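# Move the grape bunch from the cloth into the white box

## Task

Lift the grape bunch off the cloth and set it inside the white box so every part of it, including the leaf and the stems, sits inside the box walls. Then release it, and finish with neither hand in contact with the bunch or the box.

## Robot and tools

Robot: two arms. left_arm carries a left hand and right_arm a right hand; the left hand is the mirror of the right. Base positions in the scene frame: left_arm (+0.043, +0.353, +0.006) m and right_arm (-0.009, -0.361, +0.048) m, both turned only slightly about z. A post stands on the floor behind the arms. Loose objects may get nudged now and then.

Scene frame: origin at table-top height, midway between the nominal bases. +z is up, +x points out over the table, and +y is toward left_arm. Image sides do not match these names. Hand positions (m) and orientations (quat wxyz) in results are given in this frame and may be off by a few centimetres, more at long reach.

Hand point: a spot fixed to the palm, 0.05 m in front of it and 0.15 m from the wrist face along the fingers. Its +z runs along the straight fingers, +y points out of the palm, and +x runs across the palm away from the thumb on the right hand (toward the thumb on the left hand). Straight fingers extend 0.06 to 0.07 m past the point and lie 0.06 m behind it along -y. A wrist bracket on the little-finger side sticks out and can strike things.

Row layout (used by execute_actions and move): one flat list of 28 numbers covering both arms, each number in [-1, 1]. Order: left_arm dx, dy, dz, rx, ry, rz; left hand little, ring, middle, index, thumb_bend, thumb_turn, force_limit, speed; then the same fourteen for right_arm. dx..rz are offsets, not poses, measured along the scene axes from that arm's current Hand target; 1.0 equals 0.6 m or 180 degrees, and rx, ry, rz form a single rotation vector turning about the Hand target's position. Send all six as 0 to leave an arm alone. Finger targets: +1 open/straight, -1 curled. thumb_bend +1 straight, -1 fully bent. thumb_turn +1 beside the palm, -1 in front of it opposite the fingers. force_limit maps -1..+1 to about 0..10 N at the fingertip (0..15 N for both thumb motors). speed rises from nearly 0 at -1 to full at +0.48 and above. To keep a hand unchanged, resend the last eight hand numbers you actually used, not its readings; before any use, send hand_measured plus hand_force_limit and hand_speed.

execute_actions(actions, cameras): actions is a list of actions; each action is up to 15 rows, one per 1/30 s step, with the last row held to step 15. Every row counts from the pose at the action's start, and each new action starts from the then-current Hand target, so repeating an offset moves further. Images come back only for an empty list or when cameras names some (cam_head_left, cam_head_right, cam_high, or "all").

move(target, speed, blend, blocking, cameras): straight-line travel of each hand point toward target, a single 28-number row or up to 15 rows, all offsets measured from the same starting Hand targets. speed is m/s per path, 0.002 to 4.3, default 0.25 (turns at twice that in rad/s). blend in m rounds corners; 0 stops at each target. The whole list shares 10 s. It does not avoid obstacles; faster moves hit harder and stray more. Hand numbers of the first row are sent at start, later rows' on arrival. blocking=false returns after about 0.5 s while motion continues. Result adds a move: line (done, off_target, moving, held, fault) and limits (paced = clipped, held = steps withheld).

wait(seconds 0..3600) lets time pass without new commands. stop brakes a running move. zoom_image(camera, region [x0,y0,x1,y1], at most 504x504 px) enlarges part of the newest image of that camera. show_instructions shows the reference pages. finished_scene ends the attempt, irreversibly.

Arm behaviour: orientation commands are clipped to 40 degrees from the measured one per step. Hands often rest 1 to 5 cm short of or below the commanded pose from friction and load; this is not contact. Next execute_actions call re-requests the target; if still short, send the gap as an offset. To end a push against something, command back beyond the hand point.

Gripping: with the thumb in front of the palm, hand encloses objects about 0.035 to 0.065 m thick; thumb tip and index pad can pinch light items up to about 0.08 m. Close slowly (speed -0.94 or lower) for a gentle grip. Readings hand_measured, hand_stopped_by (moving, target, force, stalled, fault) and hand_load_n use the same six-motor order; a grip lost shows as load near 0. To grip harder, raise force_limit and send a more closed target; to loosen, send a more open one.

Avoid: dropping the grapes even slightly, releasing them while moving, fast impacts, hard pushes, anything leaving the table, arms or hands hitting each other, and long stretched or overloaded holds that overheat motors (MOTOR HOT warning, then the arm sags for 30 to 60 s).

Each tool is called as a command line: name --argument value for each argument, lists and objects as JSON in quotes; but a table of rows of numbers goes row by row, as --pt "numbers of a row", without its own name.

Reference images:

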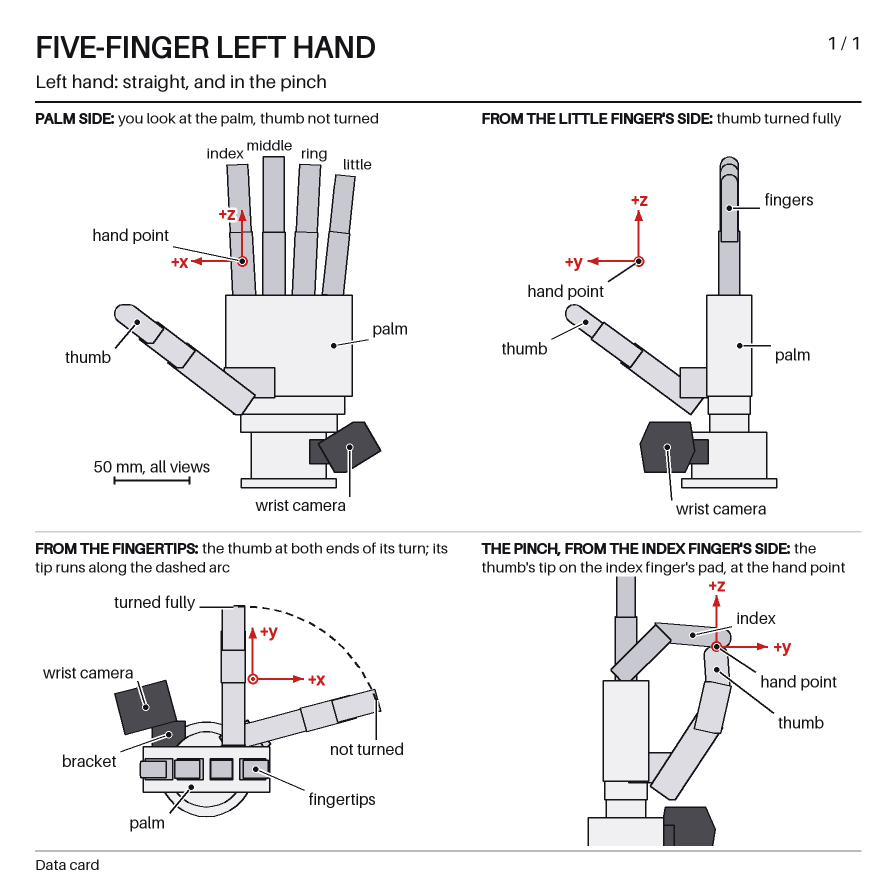

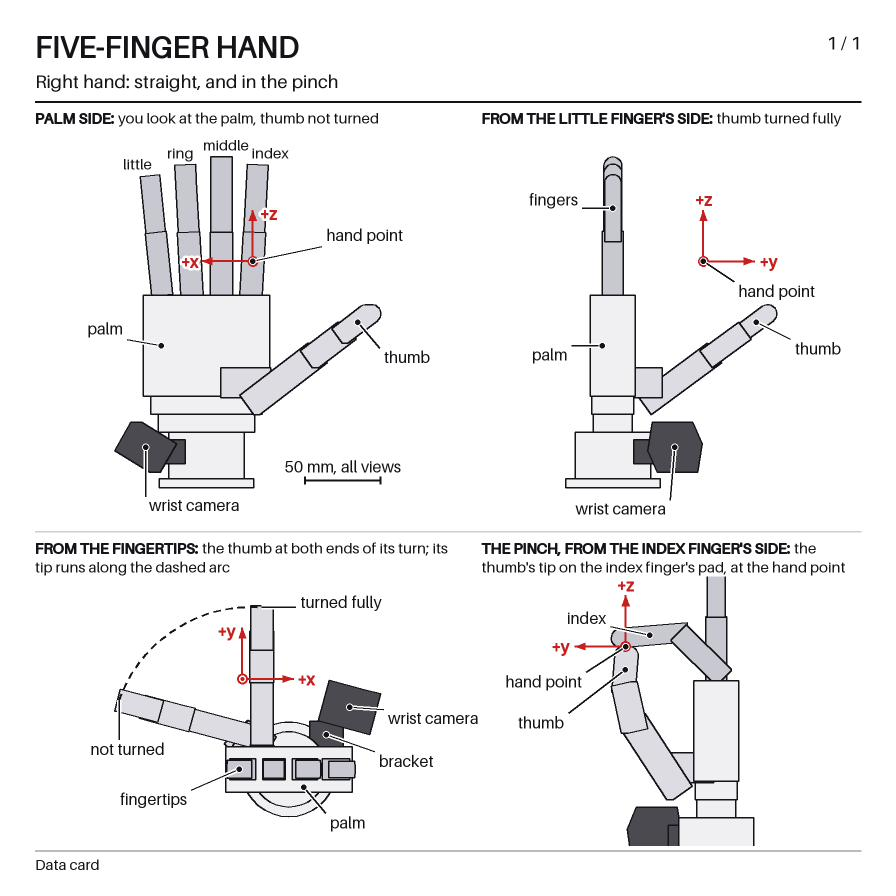

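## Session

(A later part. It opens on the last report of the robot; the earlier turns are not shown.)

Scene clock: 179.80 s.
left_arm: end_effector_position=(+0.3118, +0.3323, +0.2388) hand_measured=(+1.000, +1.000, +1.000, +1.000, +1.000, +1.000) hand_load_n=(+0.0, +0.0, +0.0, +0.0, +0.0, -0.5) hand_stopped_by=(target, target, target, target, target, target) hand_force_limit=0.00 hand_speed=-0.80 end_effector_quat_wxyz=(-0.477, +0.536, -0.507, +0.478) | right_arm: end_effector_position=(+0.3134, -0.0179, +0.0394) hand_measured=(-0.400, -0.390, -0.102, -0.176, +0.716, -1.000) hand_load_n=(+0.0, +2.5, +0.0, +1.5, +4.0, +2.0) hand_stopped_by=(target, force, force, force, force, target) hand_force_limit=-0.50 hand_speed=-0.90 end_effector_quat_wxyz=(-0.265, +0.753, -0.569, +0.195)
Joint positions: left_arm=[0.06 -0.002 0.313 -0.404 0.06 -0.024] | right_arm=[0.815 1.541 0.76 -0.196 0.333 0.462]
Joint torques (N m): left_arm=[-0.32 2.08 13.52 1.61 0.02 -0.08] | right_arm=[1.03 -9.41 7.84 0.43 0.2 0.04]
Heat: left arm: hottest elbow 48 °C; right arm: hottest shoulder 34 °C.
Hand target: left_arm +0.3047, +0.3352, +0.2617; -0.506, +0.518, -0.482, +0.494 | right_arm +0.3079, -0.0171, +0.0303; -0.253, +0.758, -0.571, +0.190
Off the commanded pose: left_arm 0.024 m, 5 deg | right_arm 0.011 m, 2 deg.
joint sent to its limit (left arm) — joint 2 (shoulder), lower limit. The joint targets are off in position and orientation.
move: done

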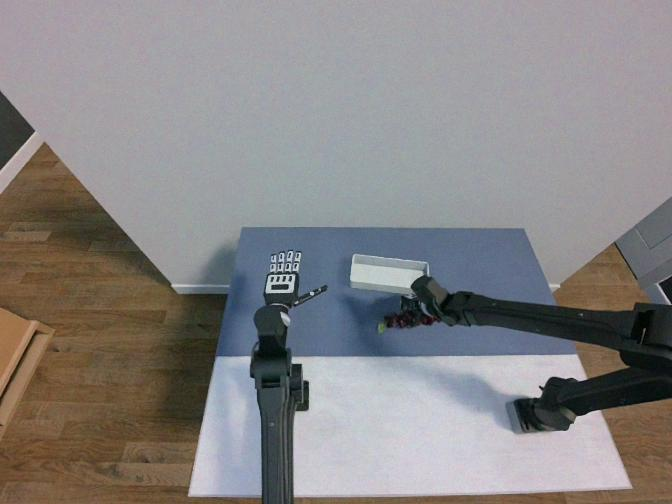

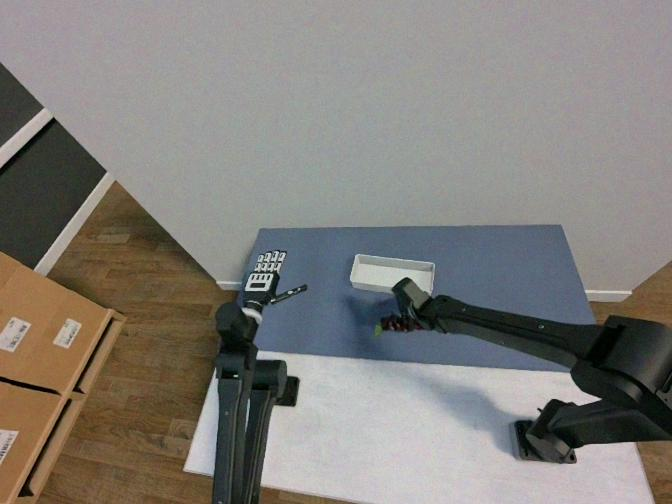

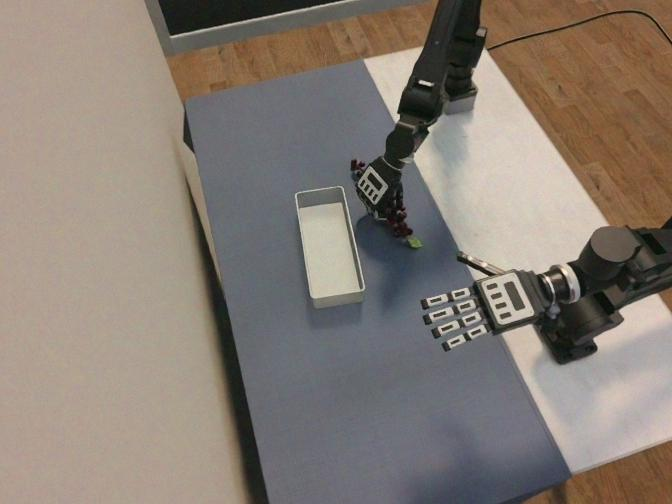

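move --target '[0,0,0,0,0,0,1,1,1,1,1,1,0,-0.8,0,0,0,0,0,0,-0.6,-0.7,-0.5,-0.6,0.1,-1,-0.25,-0.94]'

move --target '[0,0,0,0,0,0,1,1,1,1,1,1,0,-0.8,0,0,0.07,0,0,0,-0.6,-0.7,-0.5,-0.6,0.1,-1,-0.25,-0.94]' --cameras '["all"]' --speed 0.06

zoom_image --camera "cam_head_left" --region '[370, 280, 450, 350]'

zoom_image --camera "cam_high" --region '[320, 140, 440, 260]'

Scene clock: 189.10 s.
left_arm: end_effector_position=(+0.3118, +0.3323, +0.2388) hand_measured=(+1.000, +1.000, +1.000, +1.000, +1.000, +1.000) hand_load_n=(-0.5, +0.0, +0.0, +0.0, +0.0, +0.0) hand_stopped_by=(target, target, target, target, target, target) hand_force_limit=0.00 hand_speed=-0.80 end_effector_quat_wxyz=(-0.477, +0.536, -0.507, +0.478) | right_arm: end_effector_position=(+0.3133, -0.0178, +0.0394) hand_measured=(-0.600, -0.700, -0.218, -0.220, +0.718, -1.000) hand_load_n=(-1.5, +2.5, +1.0, +1.5, +4.0, +2.5) hand_stopped_by=(target, target, force, force, force, target) hand_force_limit=-0.25 hand_speed=-0.94 end_effector_quat_wxyz=(-0.265, +0.754, -0.569, +0.195)
Joint positions: left_arm=[0.06 -0.002 0.313 -0.404 0.06 -0.024] | right_arm=[0.815 1.541 0.76 -0.196 0.332 0.462]
Joint torques (N m): left_arm=[-0.09 2.9 13.63 1.57 0.06 -0.11] | right_arm=[1.03 -9.47 7.76 0.46 0.2 0.04]
Heat: left arm: hottest elbow 48 °C; right arm: hottest shoulder 34 °C.
Hand target: left_arm +0.3047, +0.3352, +0.2617; -0.506, +0.518, -0.482, +0.494 | right_arm +0.3079, -0.0171, +0.0303; -0.253, +0.758, -0.571, +0.190
Off the commanded pose: left_arm 0.024 m, 5 deg | right_arm 0.011 m, 2 deg.
joint sent to its limit (left arm) — joint 2 (shoulder), lower limit. The joint targets are off in position and orientation.
move: done

Scene clock: 190.20 s.
left_arm: end_effector_position=(+0.3118, +0.3323, +0.2388) hand_measured=(+1.000, +1.000, +1.000, +1.000, +1.000, +1.000) hand_load_n=(+0.0, +0.0, +0.0, +0.0, +0.0, -0.5) hand_stopped_by=(target, target, target, target, target, target) hand_force_limit=0.00 hand_speed=-0.80 end_effector_quat_wxyz=(-0.477, +0.536, -0.507, +0.478) | right_arm: end_effector_position=(+0.2961, -0.0370, +0.0514) hand_measured=(-0.600, -0.700, -0.218, -0.220, +0.716, -1.000) hand_load_n=(-1.5, +2.0, +2.0, +1.5, +3.0, +3.5) hand_stopped_by=(target, target, force, force, force, target) hand_force_limit=-0.25 hand_speed=-0.94 end_effector_quat_wxyz=(-0.231, +0.765, -0.570, +0.192)
Joint positions: left_arm=[0.06 -0.002 0.313 -0.404 0.06 -0.024] | right_arm=[0.815 1.479 0.76 -0.33 0.332 0.463]
Joint torques (N m): left_arm=[-0.26 3.08 13.7 1.58 0.03 -0.09] | right_arm=[1.08 -10.93 11.28 0.42 0.22 0.03]
Heat: left arm: hottest elbow 49 °C; right arm: hottest shoulder 34 °C.
Hand target: left_arm +0.3047, +0.3352, +0.2617; -0.506, +0.518, -0.482, +0.494 | right_arm +0.3079, -0.0171, +0.0722; -0.253, +0.758, -0.571, +0.190
Off the commanded pose: left_arm 0.024 m, 5 deg | right_arm 0.031 m, 3 deg.
joint sent to its limit (left arm) — joint 2 (shoulder), lower limit. The joint targets are off in position and orientation.
move: off_target (right_arm)

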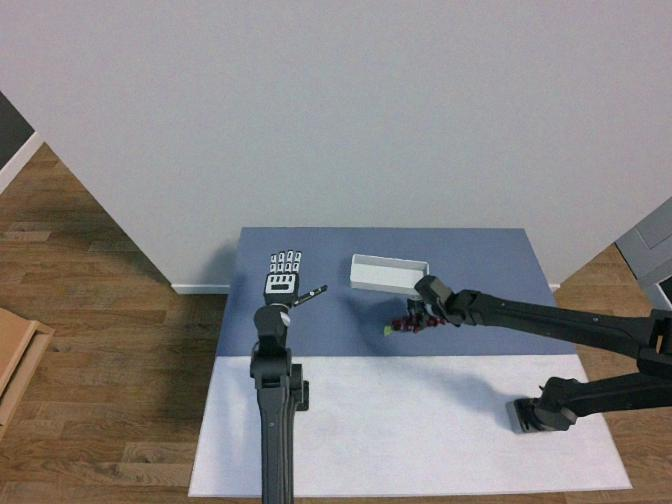

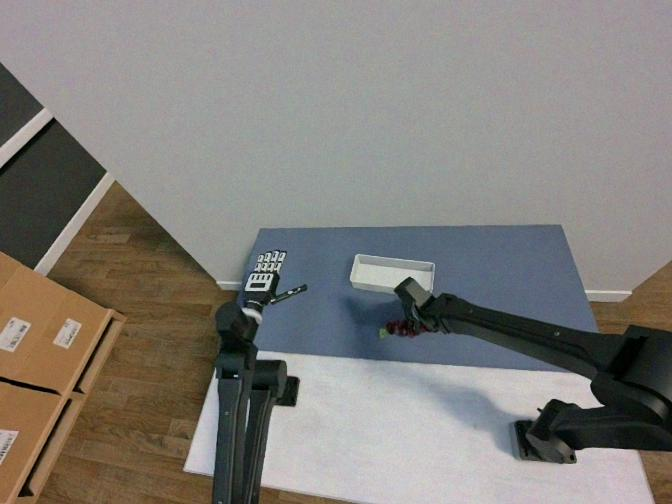

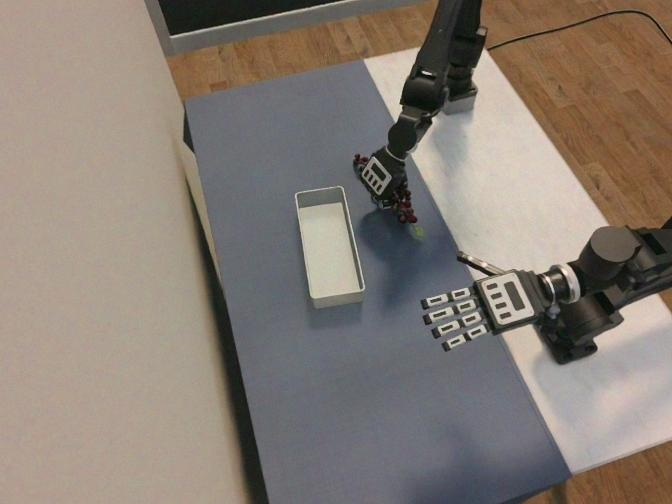

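Scaled by 6.300 from the camera's image (finer frame: 960x720).

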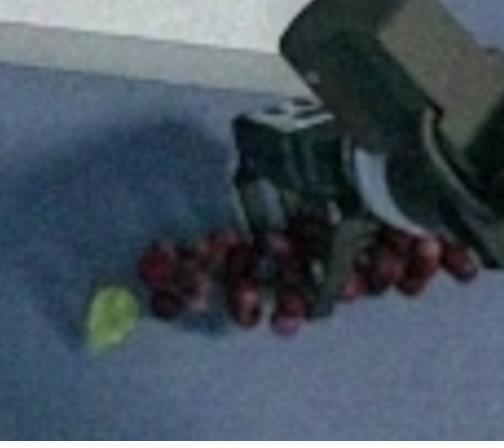

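Scaled by 4.200 from the camera's image (finer frame: 960x720).

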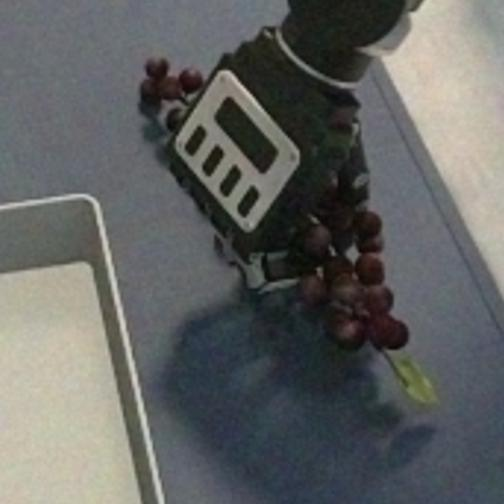

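move --target '[0,0,0,0,0,0,1,1,1,1,1,1,0,-0.8,0,-0.04,0.16,0,0,0,-0.6,-0.7,-0.5,-0.6,0.1,-1,-0.25,-0.94]' --cameras '["all"]' --speed 0.1

zoom_image --camera "cam_head_left" --region '[350, 260, 470, 350]'

zoom_image --camera "cam_high" --region '[320, 100, 460, 240]'

Scene clock: 197.50 s.
left_arm: end_effector_position=(+0.3118, +0.3323, +0.2388) hand_measured=(+1.000, +1.000, +1.000, +1.000, +1.000, +1.000) hand_load_n=(+0.0, +0.0, +0.0, +0.0, +0.0, +0.0) hand_stopped_by=(target, target, target, target, target, target) hand_force_limit=0.00 hand_speed=-0.80 end_effector_quat_wxyz=(-0.477, +0.536, -0.507, +0.478) | right_arm: end_effector_position=(+0.2927, -0.0496, +0.1455) hand_measured=(-0.600, -0.700, -0.218, -0.220, +0.716, -1.000) hand_load_n=(-1.5, +2.0, +2.0, +1.5, +3.0, +3.5) hand_stopped_by=(target, target, force, force, force, target) hand_force_limit=-0.25 hand_speed=-0.94 end_effector_quat_wxyz=(-0.236, +0.762, -0.573, +0.187)
Joint positions: left_arm=[0.06 -0.002 0.313 -0.404 0.06 -0.024] | right_arm=[0.793 1.285 0.859 -0.61 0.311 0.451]
Joint torques (N m): left_arm=[0.03 3.25 13.61 1.83 0.01 -0.07] | right_arm=[-0.91 -9 12.89 0.35 0.17 -0.21]
Heat: left arm: hottest elbow 49 °C; right arm: hottest shoulder 34 °C.
Hand target: left_arm +0.3047, +0.3352, +0.2617; -0.506, +0.518, -0.482, +0.494 | right_arm +0.3079, -0.0412, +0.1683; -0.253, +0.758, -0.571, +0.190
Off the commanded pose: left_arm 0.024 m, 5 deg | right_arm 0.029 m, 2 deg.
joint sent to its limit (left arm) — joint 2 (shoulder), lower limit. The joint targets are off in position and orientation.
move: off_target (right_arm)

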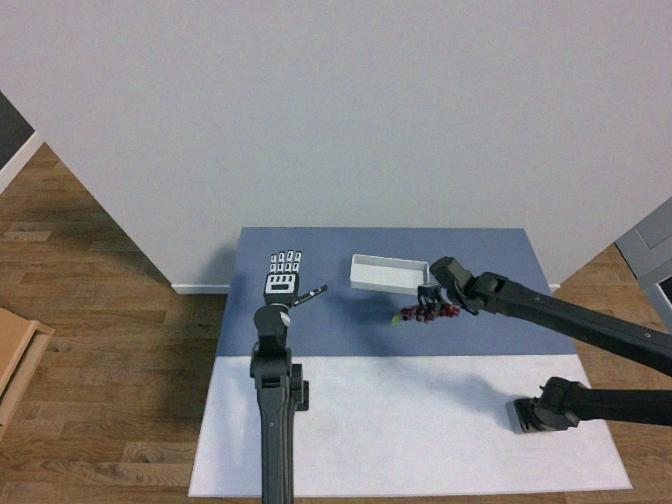

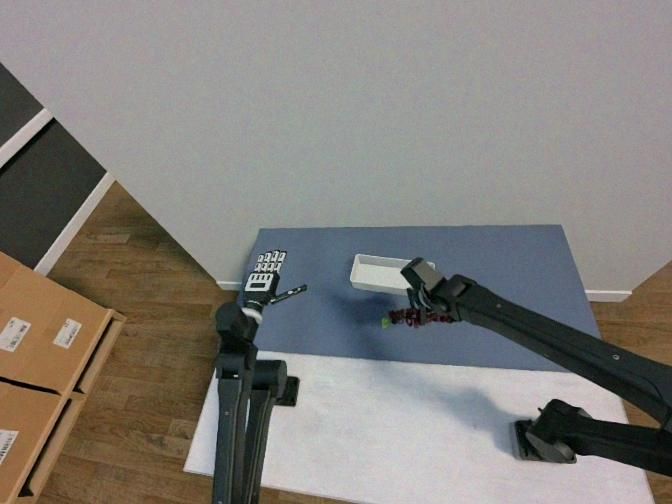

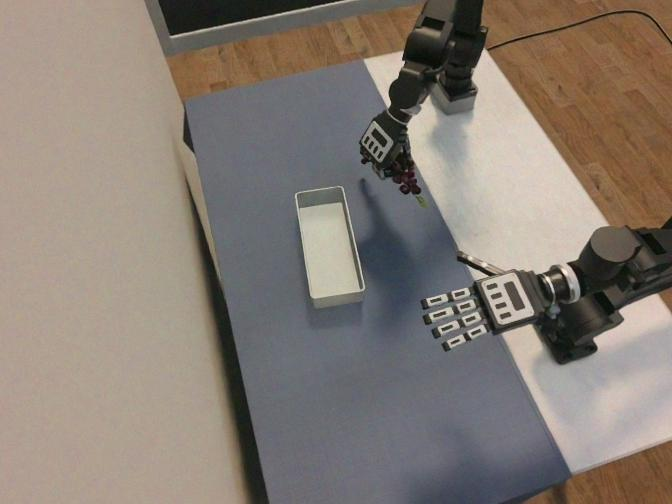

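Scaled by 4.200 from the camera's image (finer frame: 960x720).

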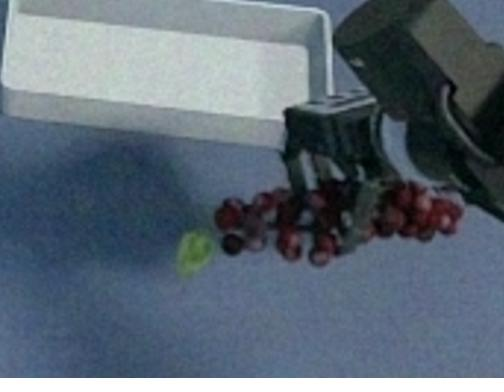

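Scaled by 3.600 from the camera's image (finer frame: 960x720).

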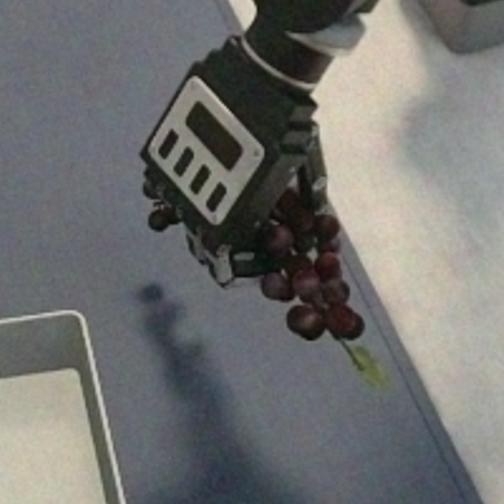

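move --target '[0,0,0,0,0,0,1,1,1,1,1,1,0,-0.8,0.32,0.127,0.036,0,0,-0.135,-0.6,-0.7,-0.5,-0.6,0.1,-1,-0.25,-0.94]' --cameras '["all"]' --speed 0.1

zoom_image --camera "cam_head_left" --region '[330, 220, 450, 310]'

zoom_image --camera "cam_head_right" --region '[330, 220, 450, 310]'

zoom_image --camera "cam_high" --region '[270, 140, 430, 310]'

Scene clock: 243.80 s.
left_arm: end_effector_position=(+0.3118, +0.3323, +0.2388) hand_measured=(+1.000, +1.000, +1.000, +1.000, +1.000, +1.000) hand_load_n=(+0.0, -0.5, +0.0, +0.0, +0.0, -0.5) hand_stopped_by=(target, target, target, target, target, target) hand_force_limit=0.00 hand_speed=-0.80 end_effector_quat_wxyz=(-0.477, +0.536, -0.507, +0.478) | right_arm: end_effector_position=(+0.4819, +0.0292, +0.1806) hand_measured=(-0.600, -0.700, -0.218, -0.220, +0.716, -1.000) hand_load_n=(-1.5, +2.0, +2.0, +1.5, +3.0, +3.5) hand_stopped_by=(target, target, force, force, force, target) hand_force_limit=-0.25 hand_speed=-0.94 end_effector_quat_wxyz=(+0.199, -0.633, +0.709, -0.238)
Joint positions: left_arm=[0.06 -0.002 0.313 -0.404 0.06 -0.024] | right_arm=[0.694 1.763 1.507 -0.872 0.467 0.727]
Joint torques (N m): left_arm=[-0.97 2.26 13.7 1.47 0.01 -0.06] | right_arm=[-0.67 -14.33 13.71 0.39 0.53 0.09]
Heat: left arm: hottest elbow 52 °C; right arm: hottest elbow 41 °C.
Hand target: left_arm +0.3047, +0.3352, +0.2617; -0.506, +0.518, -0.482, +0.494 | right_arm +0.5001, +0.0350, +0.1899; +0.207, -0.620, +0.718, -0.239
Off the commanded pose: left_arm 0.024 m, 5 deg | right_arm 0.021 m, 2 deg.
joint sent to its limit (left arm) — joint 2 (shoulder), lower limit. The joint targets are off in position and orientation.
move: off_target (right_arm)

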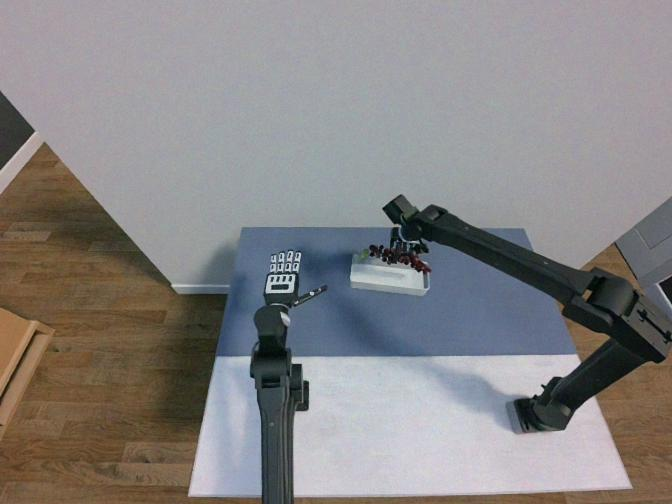

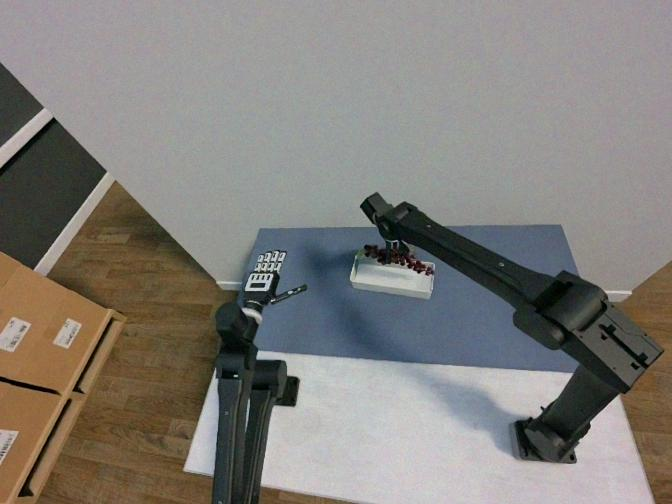

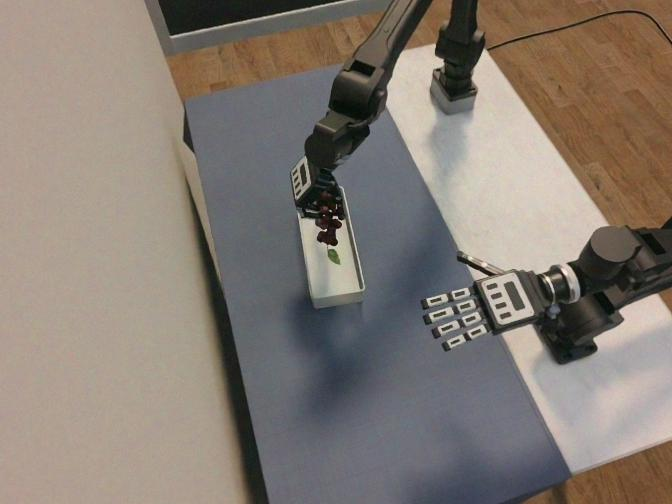

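Scaled by 4.200 from the camera's image (finer frame: 960x720).

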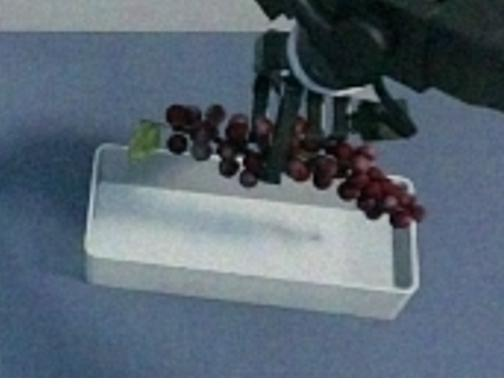

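Scaled by 4.200 from the camera's image (finer frame: 960x720).

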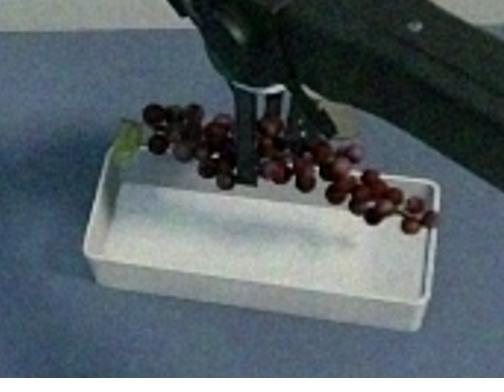

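Scaled by 2.965 from the camera's image (finer frame: 960x720).

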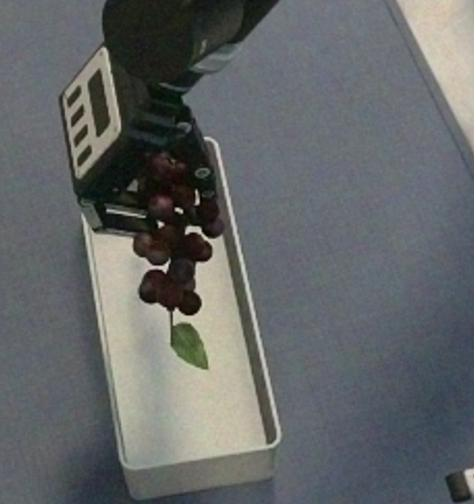

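move --target '[0,0,0,0,0,0,1,1,1,1,1,1,0,-0.8,0.008,0.033,-0.09,0,0,0,-0.6,-0.7,-0.5,-0.6,0.1,-1,-0.25,-0.94]' --cameras '["all"]' --speed 0.07

zoom_image --camera "cam_head_left" --region '[330, 220, 450, 310]'

zoom_image --camera "cam_head_right" --region '[330, 220, 450, 310]'

zoom_image --camera "cam_high" --region '[270, 140, 430, 310]'

Scene clock: 270.40 s.
left_arm: end_effector_position=(+0.3118, +0.3323, +0.2388) hand_measured=(+1.000, +1.000, +1.000, +1.000, +1.000, +1.000) hand_load_n=(+0.0, +0.0, +0.0, +0.0, +0.0, +0.0) hand_stopped_by=(target, target, target, target, target, target) hand_force_limit=0.00 hand_speed=-0.80 end_effector_quat_wxyz=(-0.477, +0.536, -0.507, +0.478) | right_arm: end_effector_position=(+0.4958, +0.0397, +0.1364) hand_measured=(-0.600, -0.700, -0.218, -0.220, +0.716, -1.000) hand_load_n=(-1.5, +1.5, +2.0, +1.5, +3.0, +3.5) hand_stopped_by=(target, target, force, force, force, target) hand_force_limit=-0.25 hand_speed=-0.94 end_effector_quat_wxyz=(+0.194, -0.626, +0.716, -0.240)
Joint positions: left_arm=[0.06 -0.002 0.313 -0.404 0.06 -0.024] | right_arm=[0.694 1.847 1.507 -0.803 0.475 0.749]
Joint torques (N m): left_arm=[0.09 2.61 13.82 1.63 0.01 -0.13] | right_arm=[1.08 -15.68 11.48 1.18 0.54 0.03]
Heat: left arm: hottest elbow 54 °C; right arm: hottest elbow 40 °C.
Hand target: left_arm +0.3047, +0.3352, +0.2617; -0.506, +0.518, -0.482, +0.494 | right_arm +0.5048, +0.0548, +0.1359; +0.207, -0.620, +0.718, -0.239
Off the commanded pose: left_arm 0.024 m, 5 deg | right_arm 0.018 m, 2 deg.
joint sent to its limit (left arm) — joint 2 (shoulder), lower limit. The joint targets are off in position and orientation.
move: off_target (right_arm)

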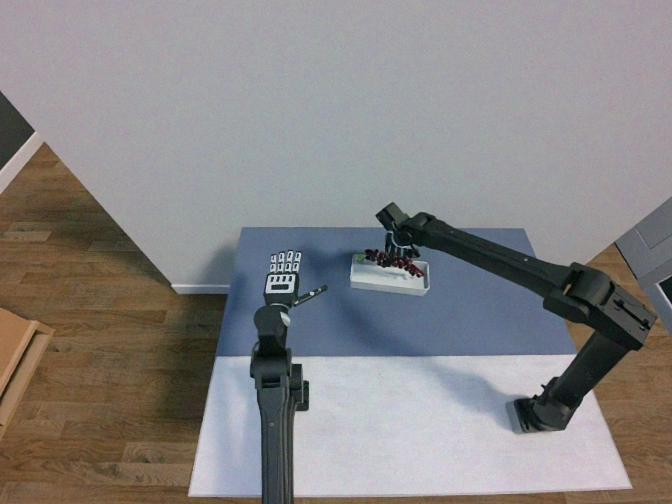

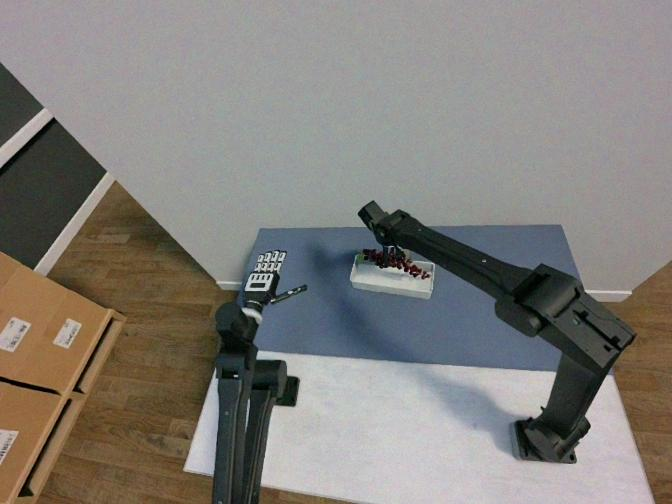

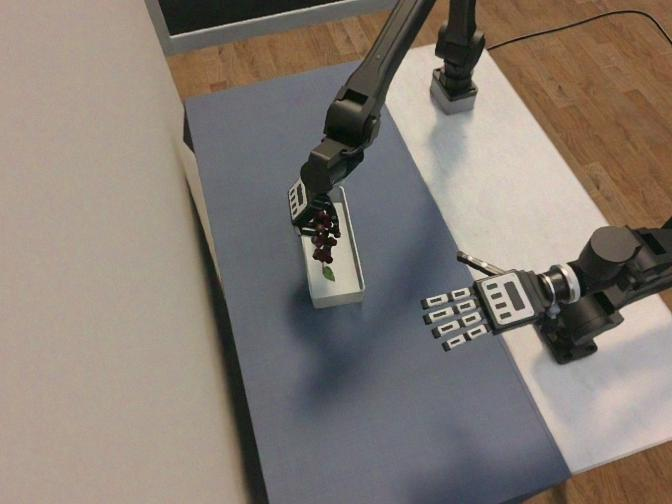

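Scaled by 4.200 from the camera's image (finer frame: 960x720).

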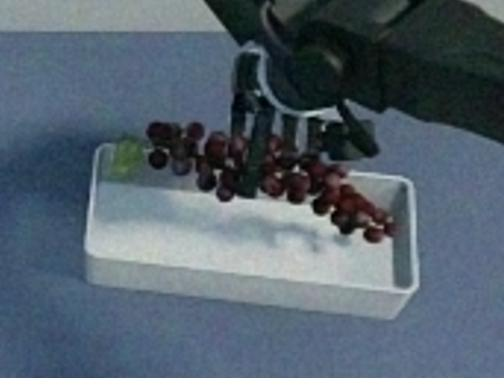

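Scaled by 4.200 from the camera's image (finer frame: 960x720).

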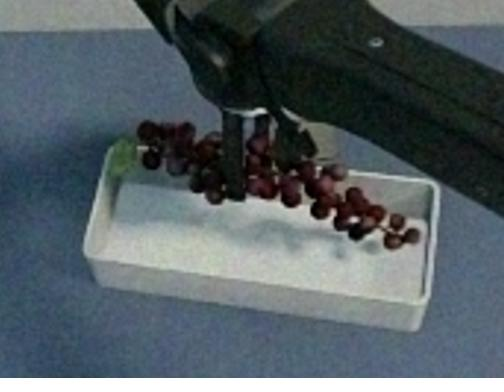

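Scaled by 2.965 from the camera's image (finer frame: 960x720).

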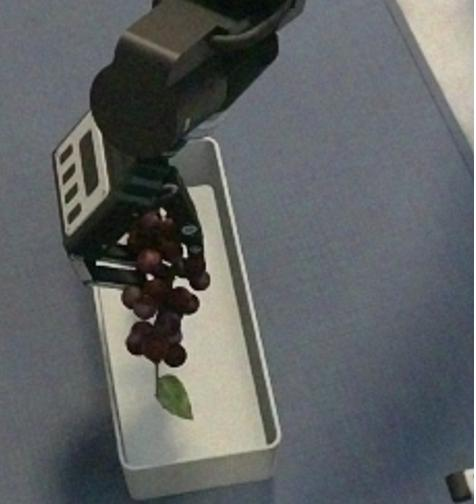

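move --target '[0,0,0,0,0,0,1,1,1,1,1,1,0,-0.8,-0.013,0.017,-0.085,0,0,0,-0.6,-0.7,-0.5,-0.6,0.1,-1,-0.25,-0.94]' --cameras '["all"]' --speed 0.05

zoom_image --camera "cam_head_left" --region '[330, 220, 450, 310]'

zoom_image --camera "cam_head_right" --region '[330, 220, 450, 310]'

zoom_image --camera "cam_high" --region '[270, 140, 430, 310]'

Scene clock: 293.47 s.
left_arm: end_effector_position=(+0.3118, +0.3323, +0.2388) hand_measured=(+1.000, +1.000, +1.000, +1.000, +1.000, +1.000) hand_load_n=(+0.0, +0.0, -0.5, +0.0, +0.0, +0.0) hand_stopped_by=(target, target, target, target, target, target) hand_force_limit=0.00 hand_speed=-0.80 end_effector_quat_wxyz=(-0.477, +0.536, -0.507, +0.478) | right_arm: end_effector_position=(+0.5031, +0.0619, +0.1092) hand_measured=(-0.600, -0.700, -0.218, -0.220, +0.716, -1.000) hand_load_n=(-1.5, +2.0, +1.5, +1.5, +3.0, +3.0) hand_stopped_by=(target, target, force, force, force, target) hand_force_limit=-0.25 hand_speed=-0.94 end_effector_quat_wxyz=(+0.218, -0.618, +0.716, -0.240)
Joint positions: left_arm=[0.06 -0.002 0.313 -0.404 0.06 -0.024] | right_arm=[0.714 1.897 1.493 -0.7 0.485 0.77]
Joint torques (N m): left_arm=[0.09 2.55 13.91 1.36 0.01 -0.12] | right_arm=[1.32 -15.85 7.98 1.37 0.54 0.07]
Heat: left arm: hottest elbow 55 °C; right arm: hottest elbow 39 °C.
Hand target: left_arm +0.3047, +0.3352, +0.2617; -0.506, +0.518, -0.482, +0.494 | right_arm +0.4969, +0.0651, +0.0849; +0.207, -0.620, +0.718, -0.239
Off the commanded pose: left_arm 0.024 m, 5 deg | right_arm 0.025 m, 1 deg.
joint sent to its limit (left arm) — joint 2 (shoulder), lower limit. The joint targets are off in position and orientation.
move: off_target (right_arm)

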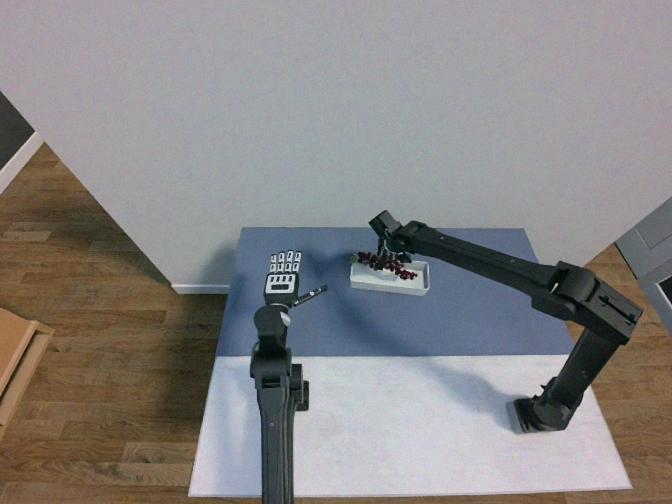

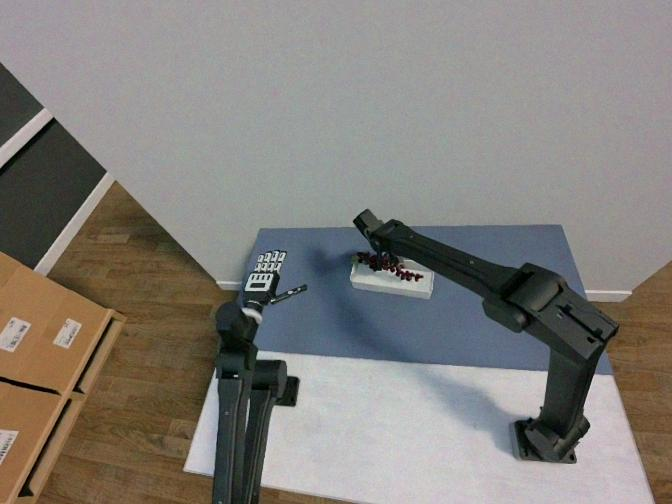

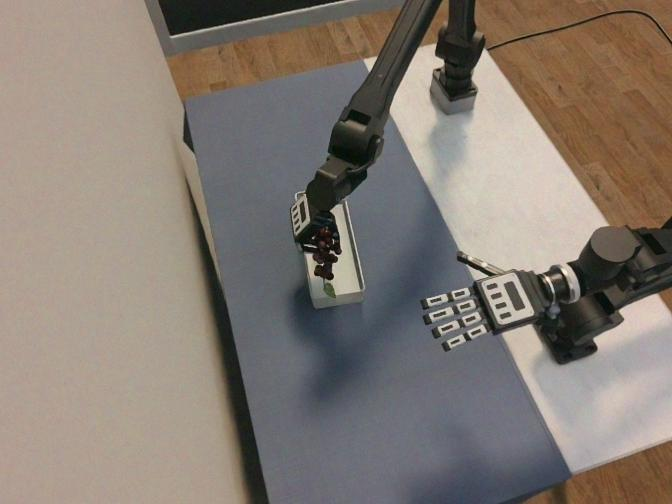

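Scaled by 4.200 from the camera's image (finer frame: 960x720).

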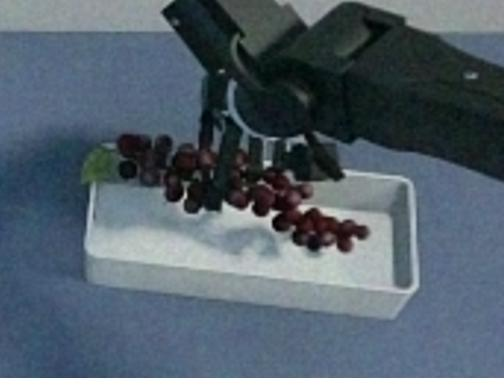

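Scaled by 4.200 from the camera's image (finer frame: 960x720).

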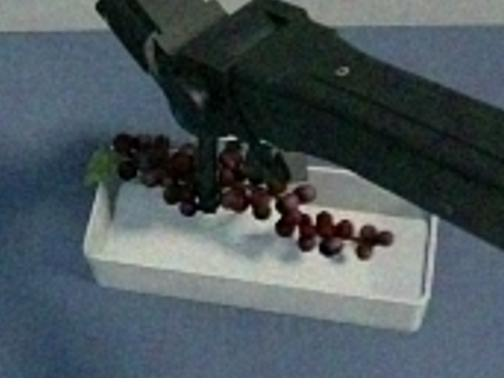

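Scaled by 2.965 from the camera's image (finer frame: 960x720).

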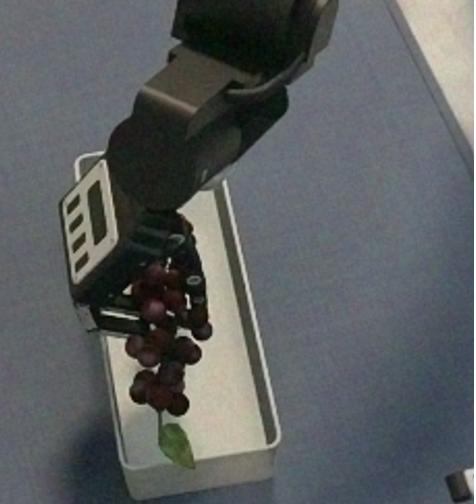

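move --target '[0,0,0,0,0,0,1,1,1,1,1,1,0,-0.8,-0.026,-0.038,-0.04,0,0,0,-0.6,-0.7,-0.5,-0.6,0.1,-1,-0.25,-0.94]' --cameras '["all"]' --speed 0.05

zoom_image --camera "cam_head_left" --region '[330, 220, 450, 310]'

zoom_image --camera "cam_head_right" --region '[330, 220, 450, 310]'

zoom_image --camera "cam_high" --region '[270, 140, 430, 310]'

Scene clock: 301.63 s.
left_arm: end_effector_position=(+0.3118, +0.3323, +0.2388) hand_measured=(+1.000, +1.000, +1.000, +1.000, +1.000, +1.000) hand_load_n=(+0.0, +0.0, +0.0, +0.0, +0.0, +0.0) hand_stopped_by=(target, target, target, target, target, target) hand_force_limit=0.00 hand_speed=-0.80 end_effector_quat_wxyz=(-0.477, +0.536, -0.507, +0.478) | right_arm: end_effector_position=(+0.4830, +0.0435, +0.0653) hand_measured=(-0.600, -0.700, -0.218, -0.220, +0.716, -1.000) hand_load_n=(-1.5, +1.5, +2.0, +1.5, +3.0, +3.0) hand_stopped_by=(target, target, force, force, force, target) hand_force_limit=-0.25 hand_speed=-0.94 end_effector_quat_wxyz=(+0.205, -0.622, +0.716, -0.240)
Joint positions: left_arm=[0.06 -0.002 0.313 -0.404 0.06 -0.024] | right_arm=[0.714 1.897 1.372 -0.604 0.485 0.77]
Joint torques (N m): left_arm=[-0.62 2.2 13.82 1.24 0.02 -0.07] | right_arm=[0.26 -17.55 7.49 1.25 0.36 -0.02]
Heat: left arm: hottest elbow 55 °C; right arm: hottest elbow 39 °C.
Hand target: left_arm +0.3047, +0.3352, +0.2617; -0.506, +0.518, -0.482, +0.494 | right_arm +0.4813, +0.0423, +0.0608; +0.207, -0.621, +0.717, -0.239
Off the commanded pose: left_arm 0.024 m, 5 deg | right_arm 0.005 m, 0 deg.
joint sent to its limit (left arm) — joint 2 (shoulder), lower limit. The joint targets are off in position and orientation.
move: done

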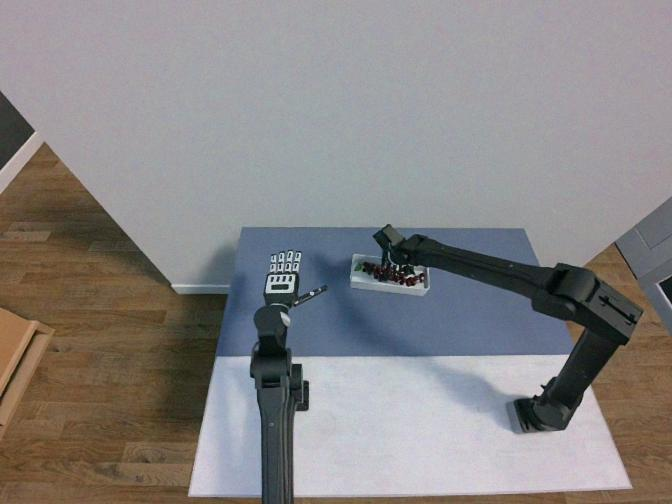

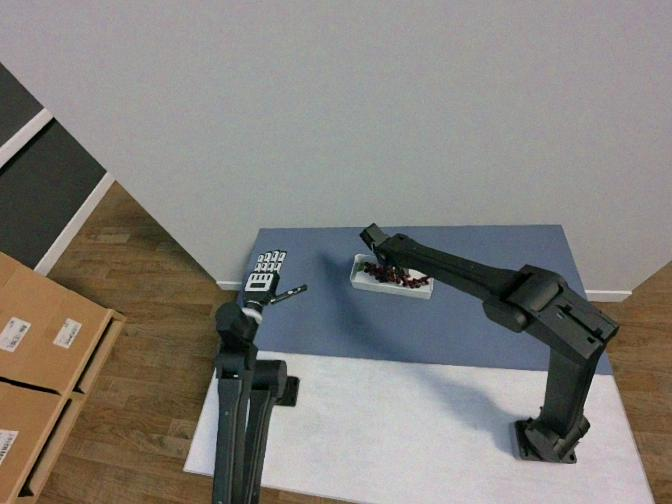

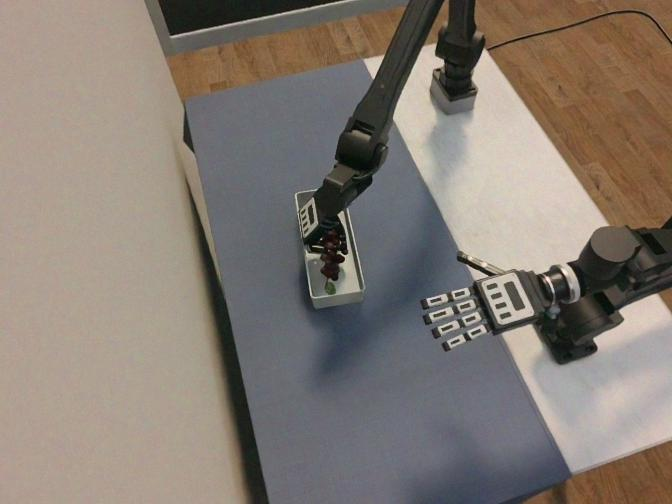

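Scaled by 4.200 from the camera's image (finer frame: 960x720).

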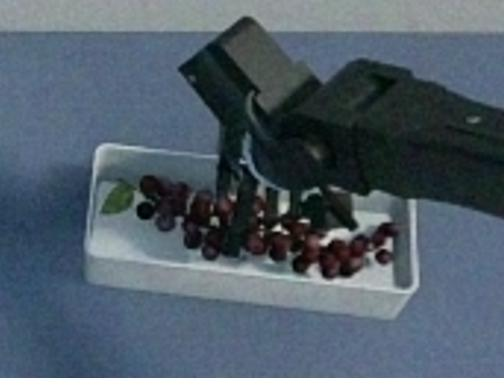

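Scaled by 4.200 from the camera's image (finer frame: 960x720).

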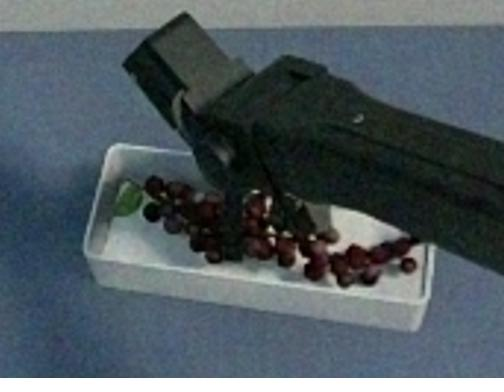

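Scaled by 2.965 from the camera's image (finer frame: 960x720).

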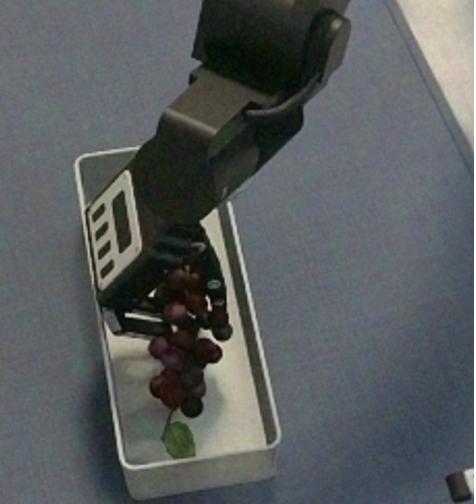

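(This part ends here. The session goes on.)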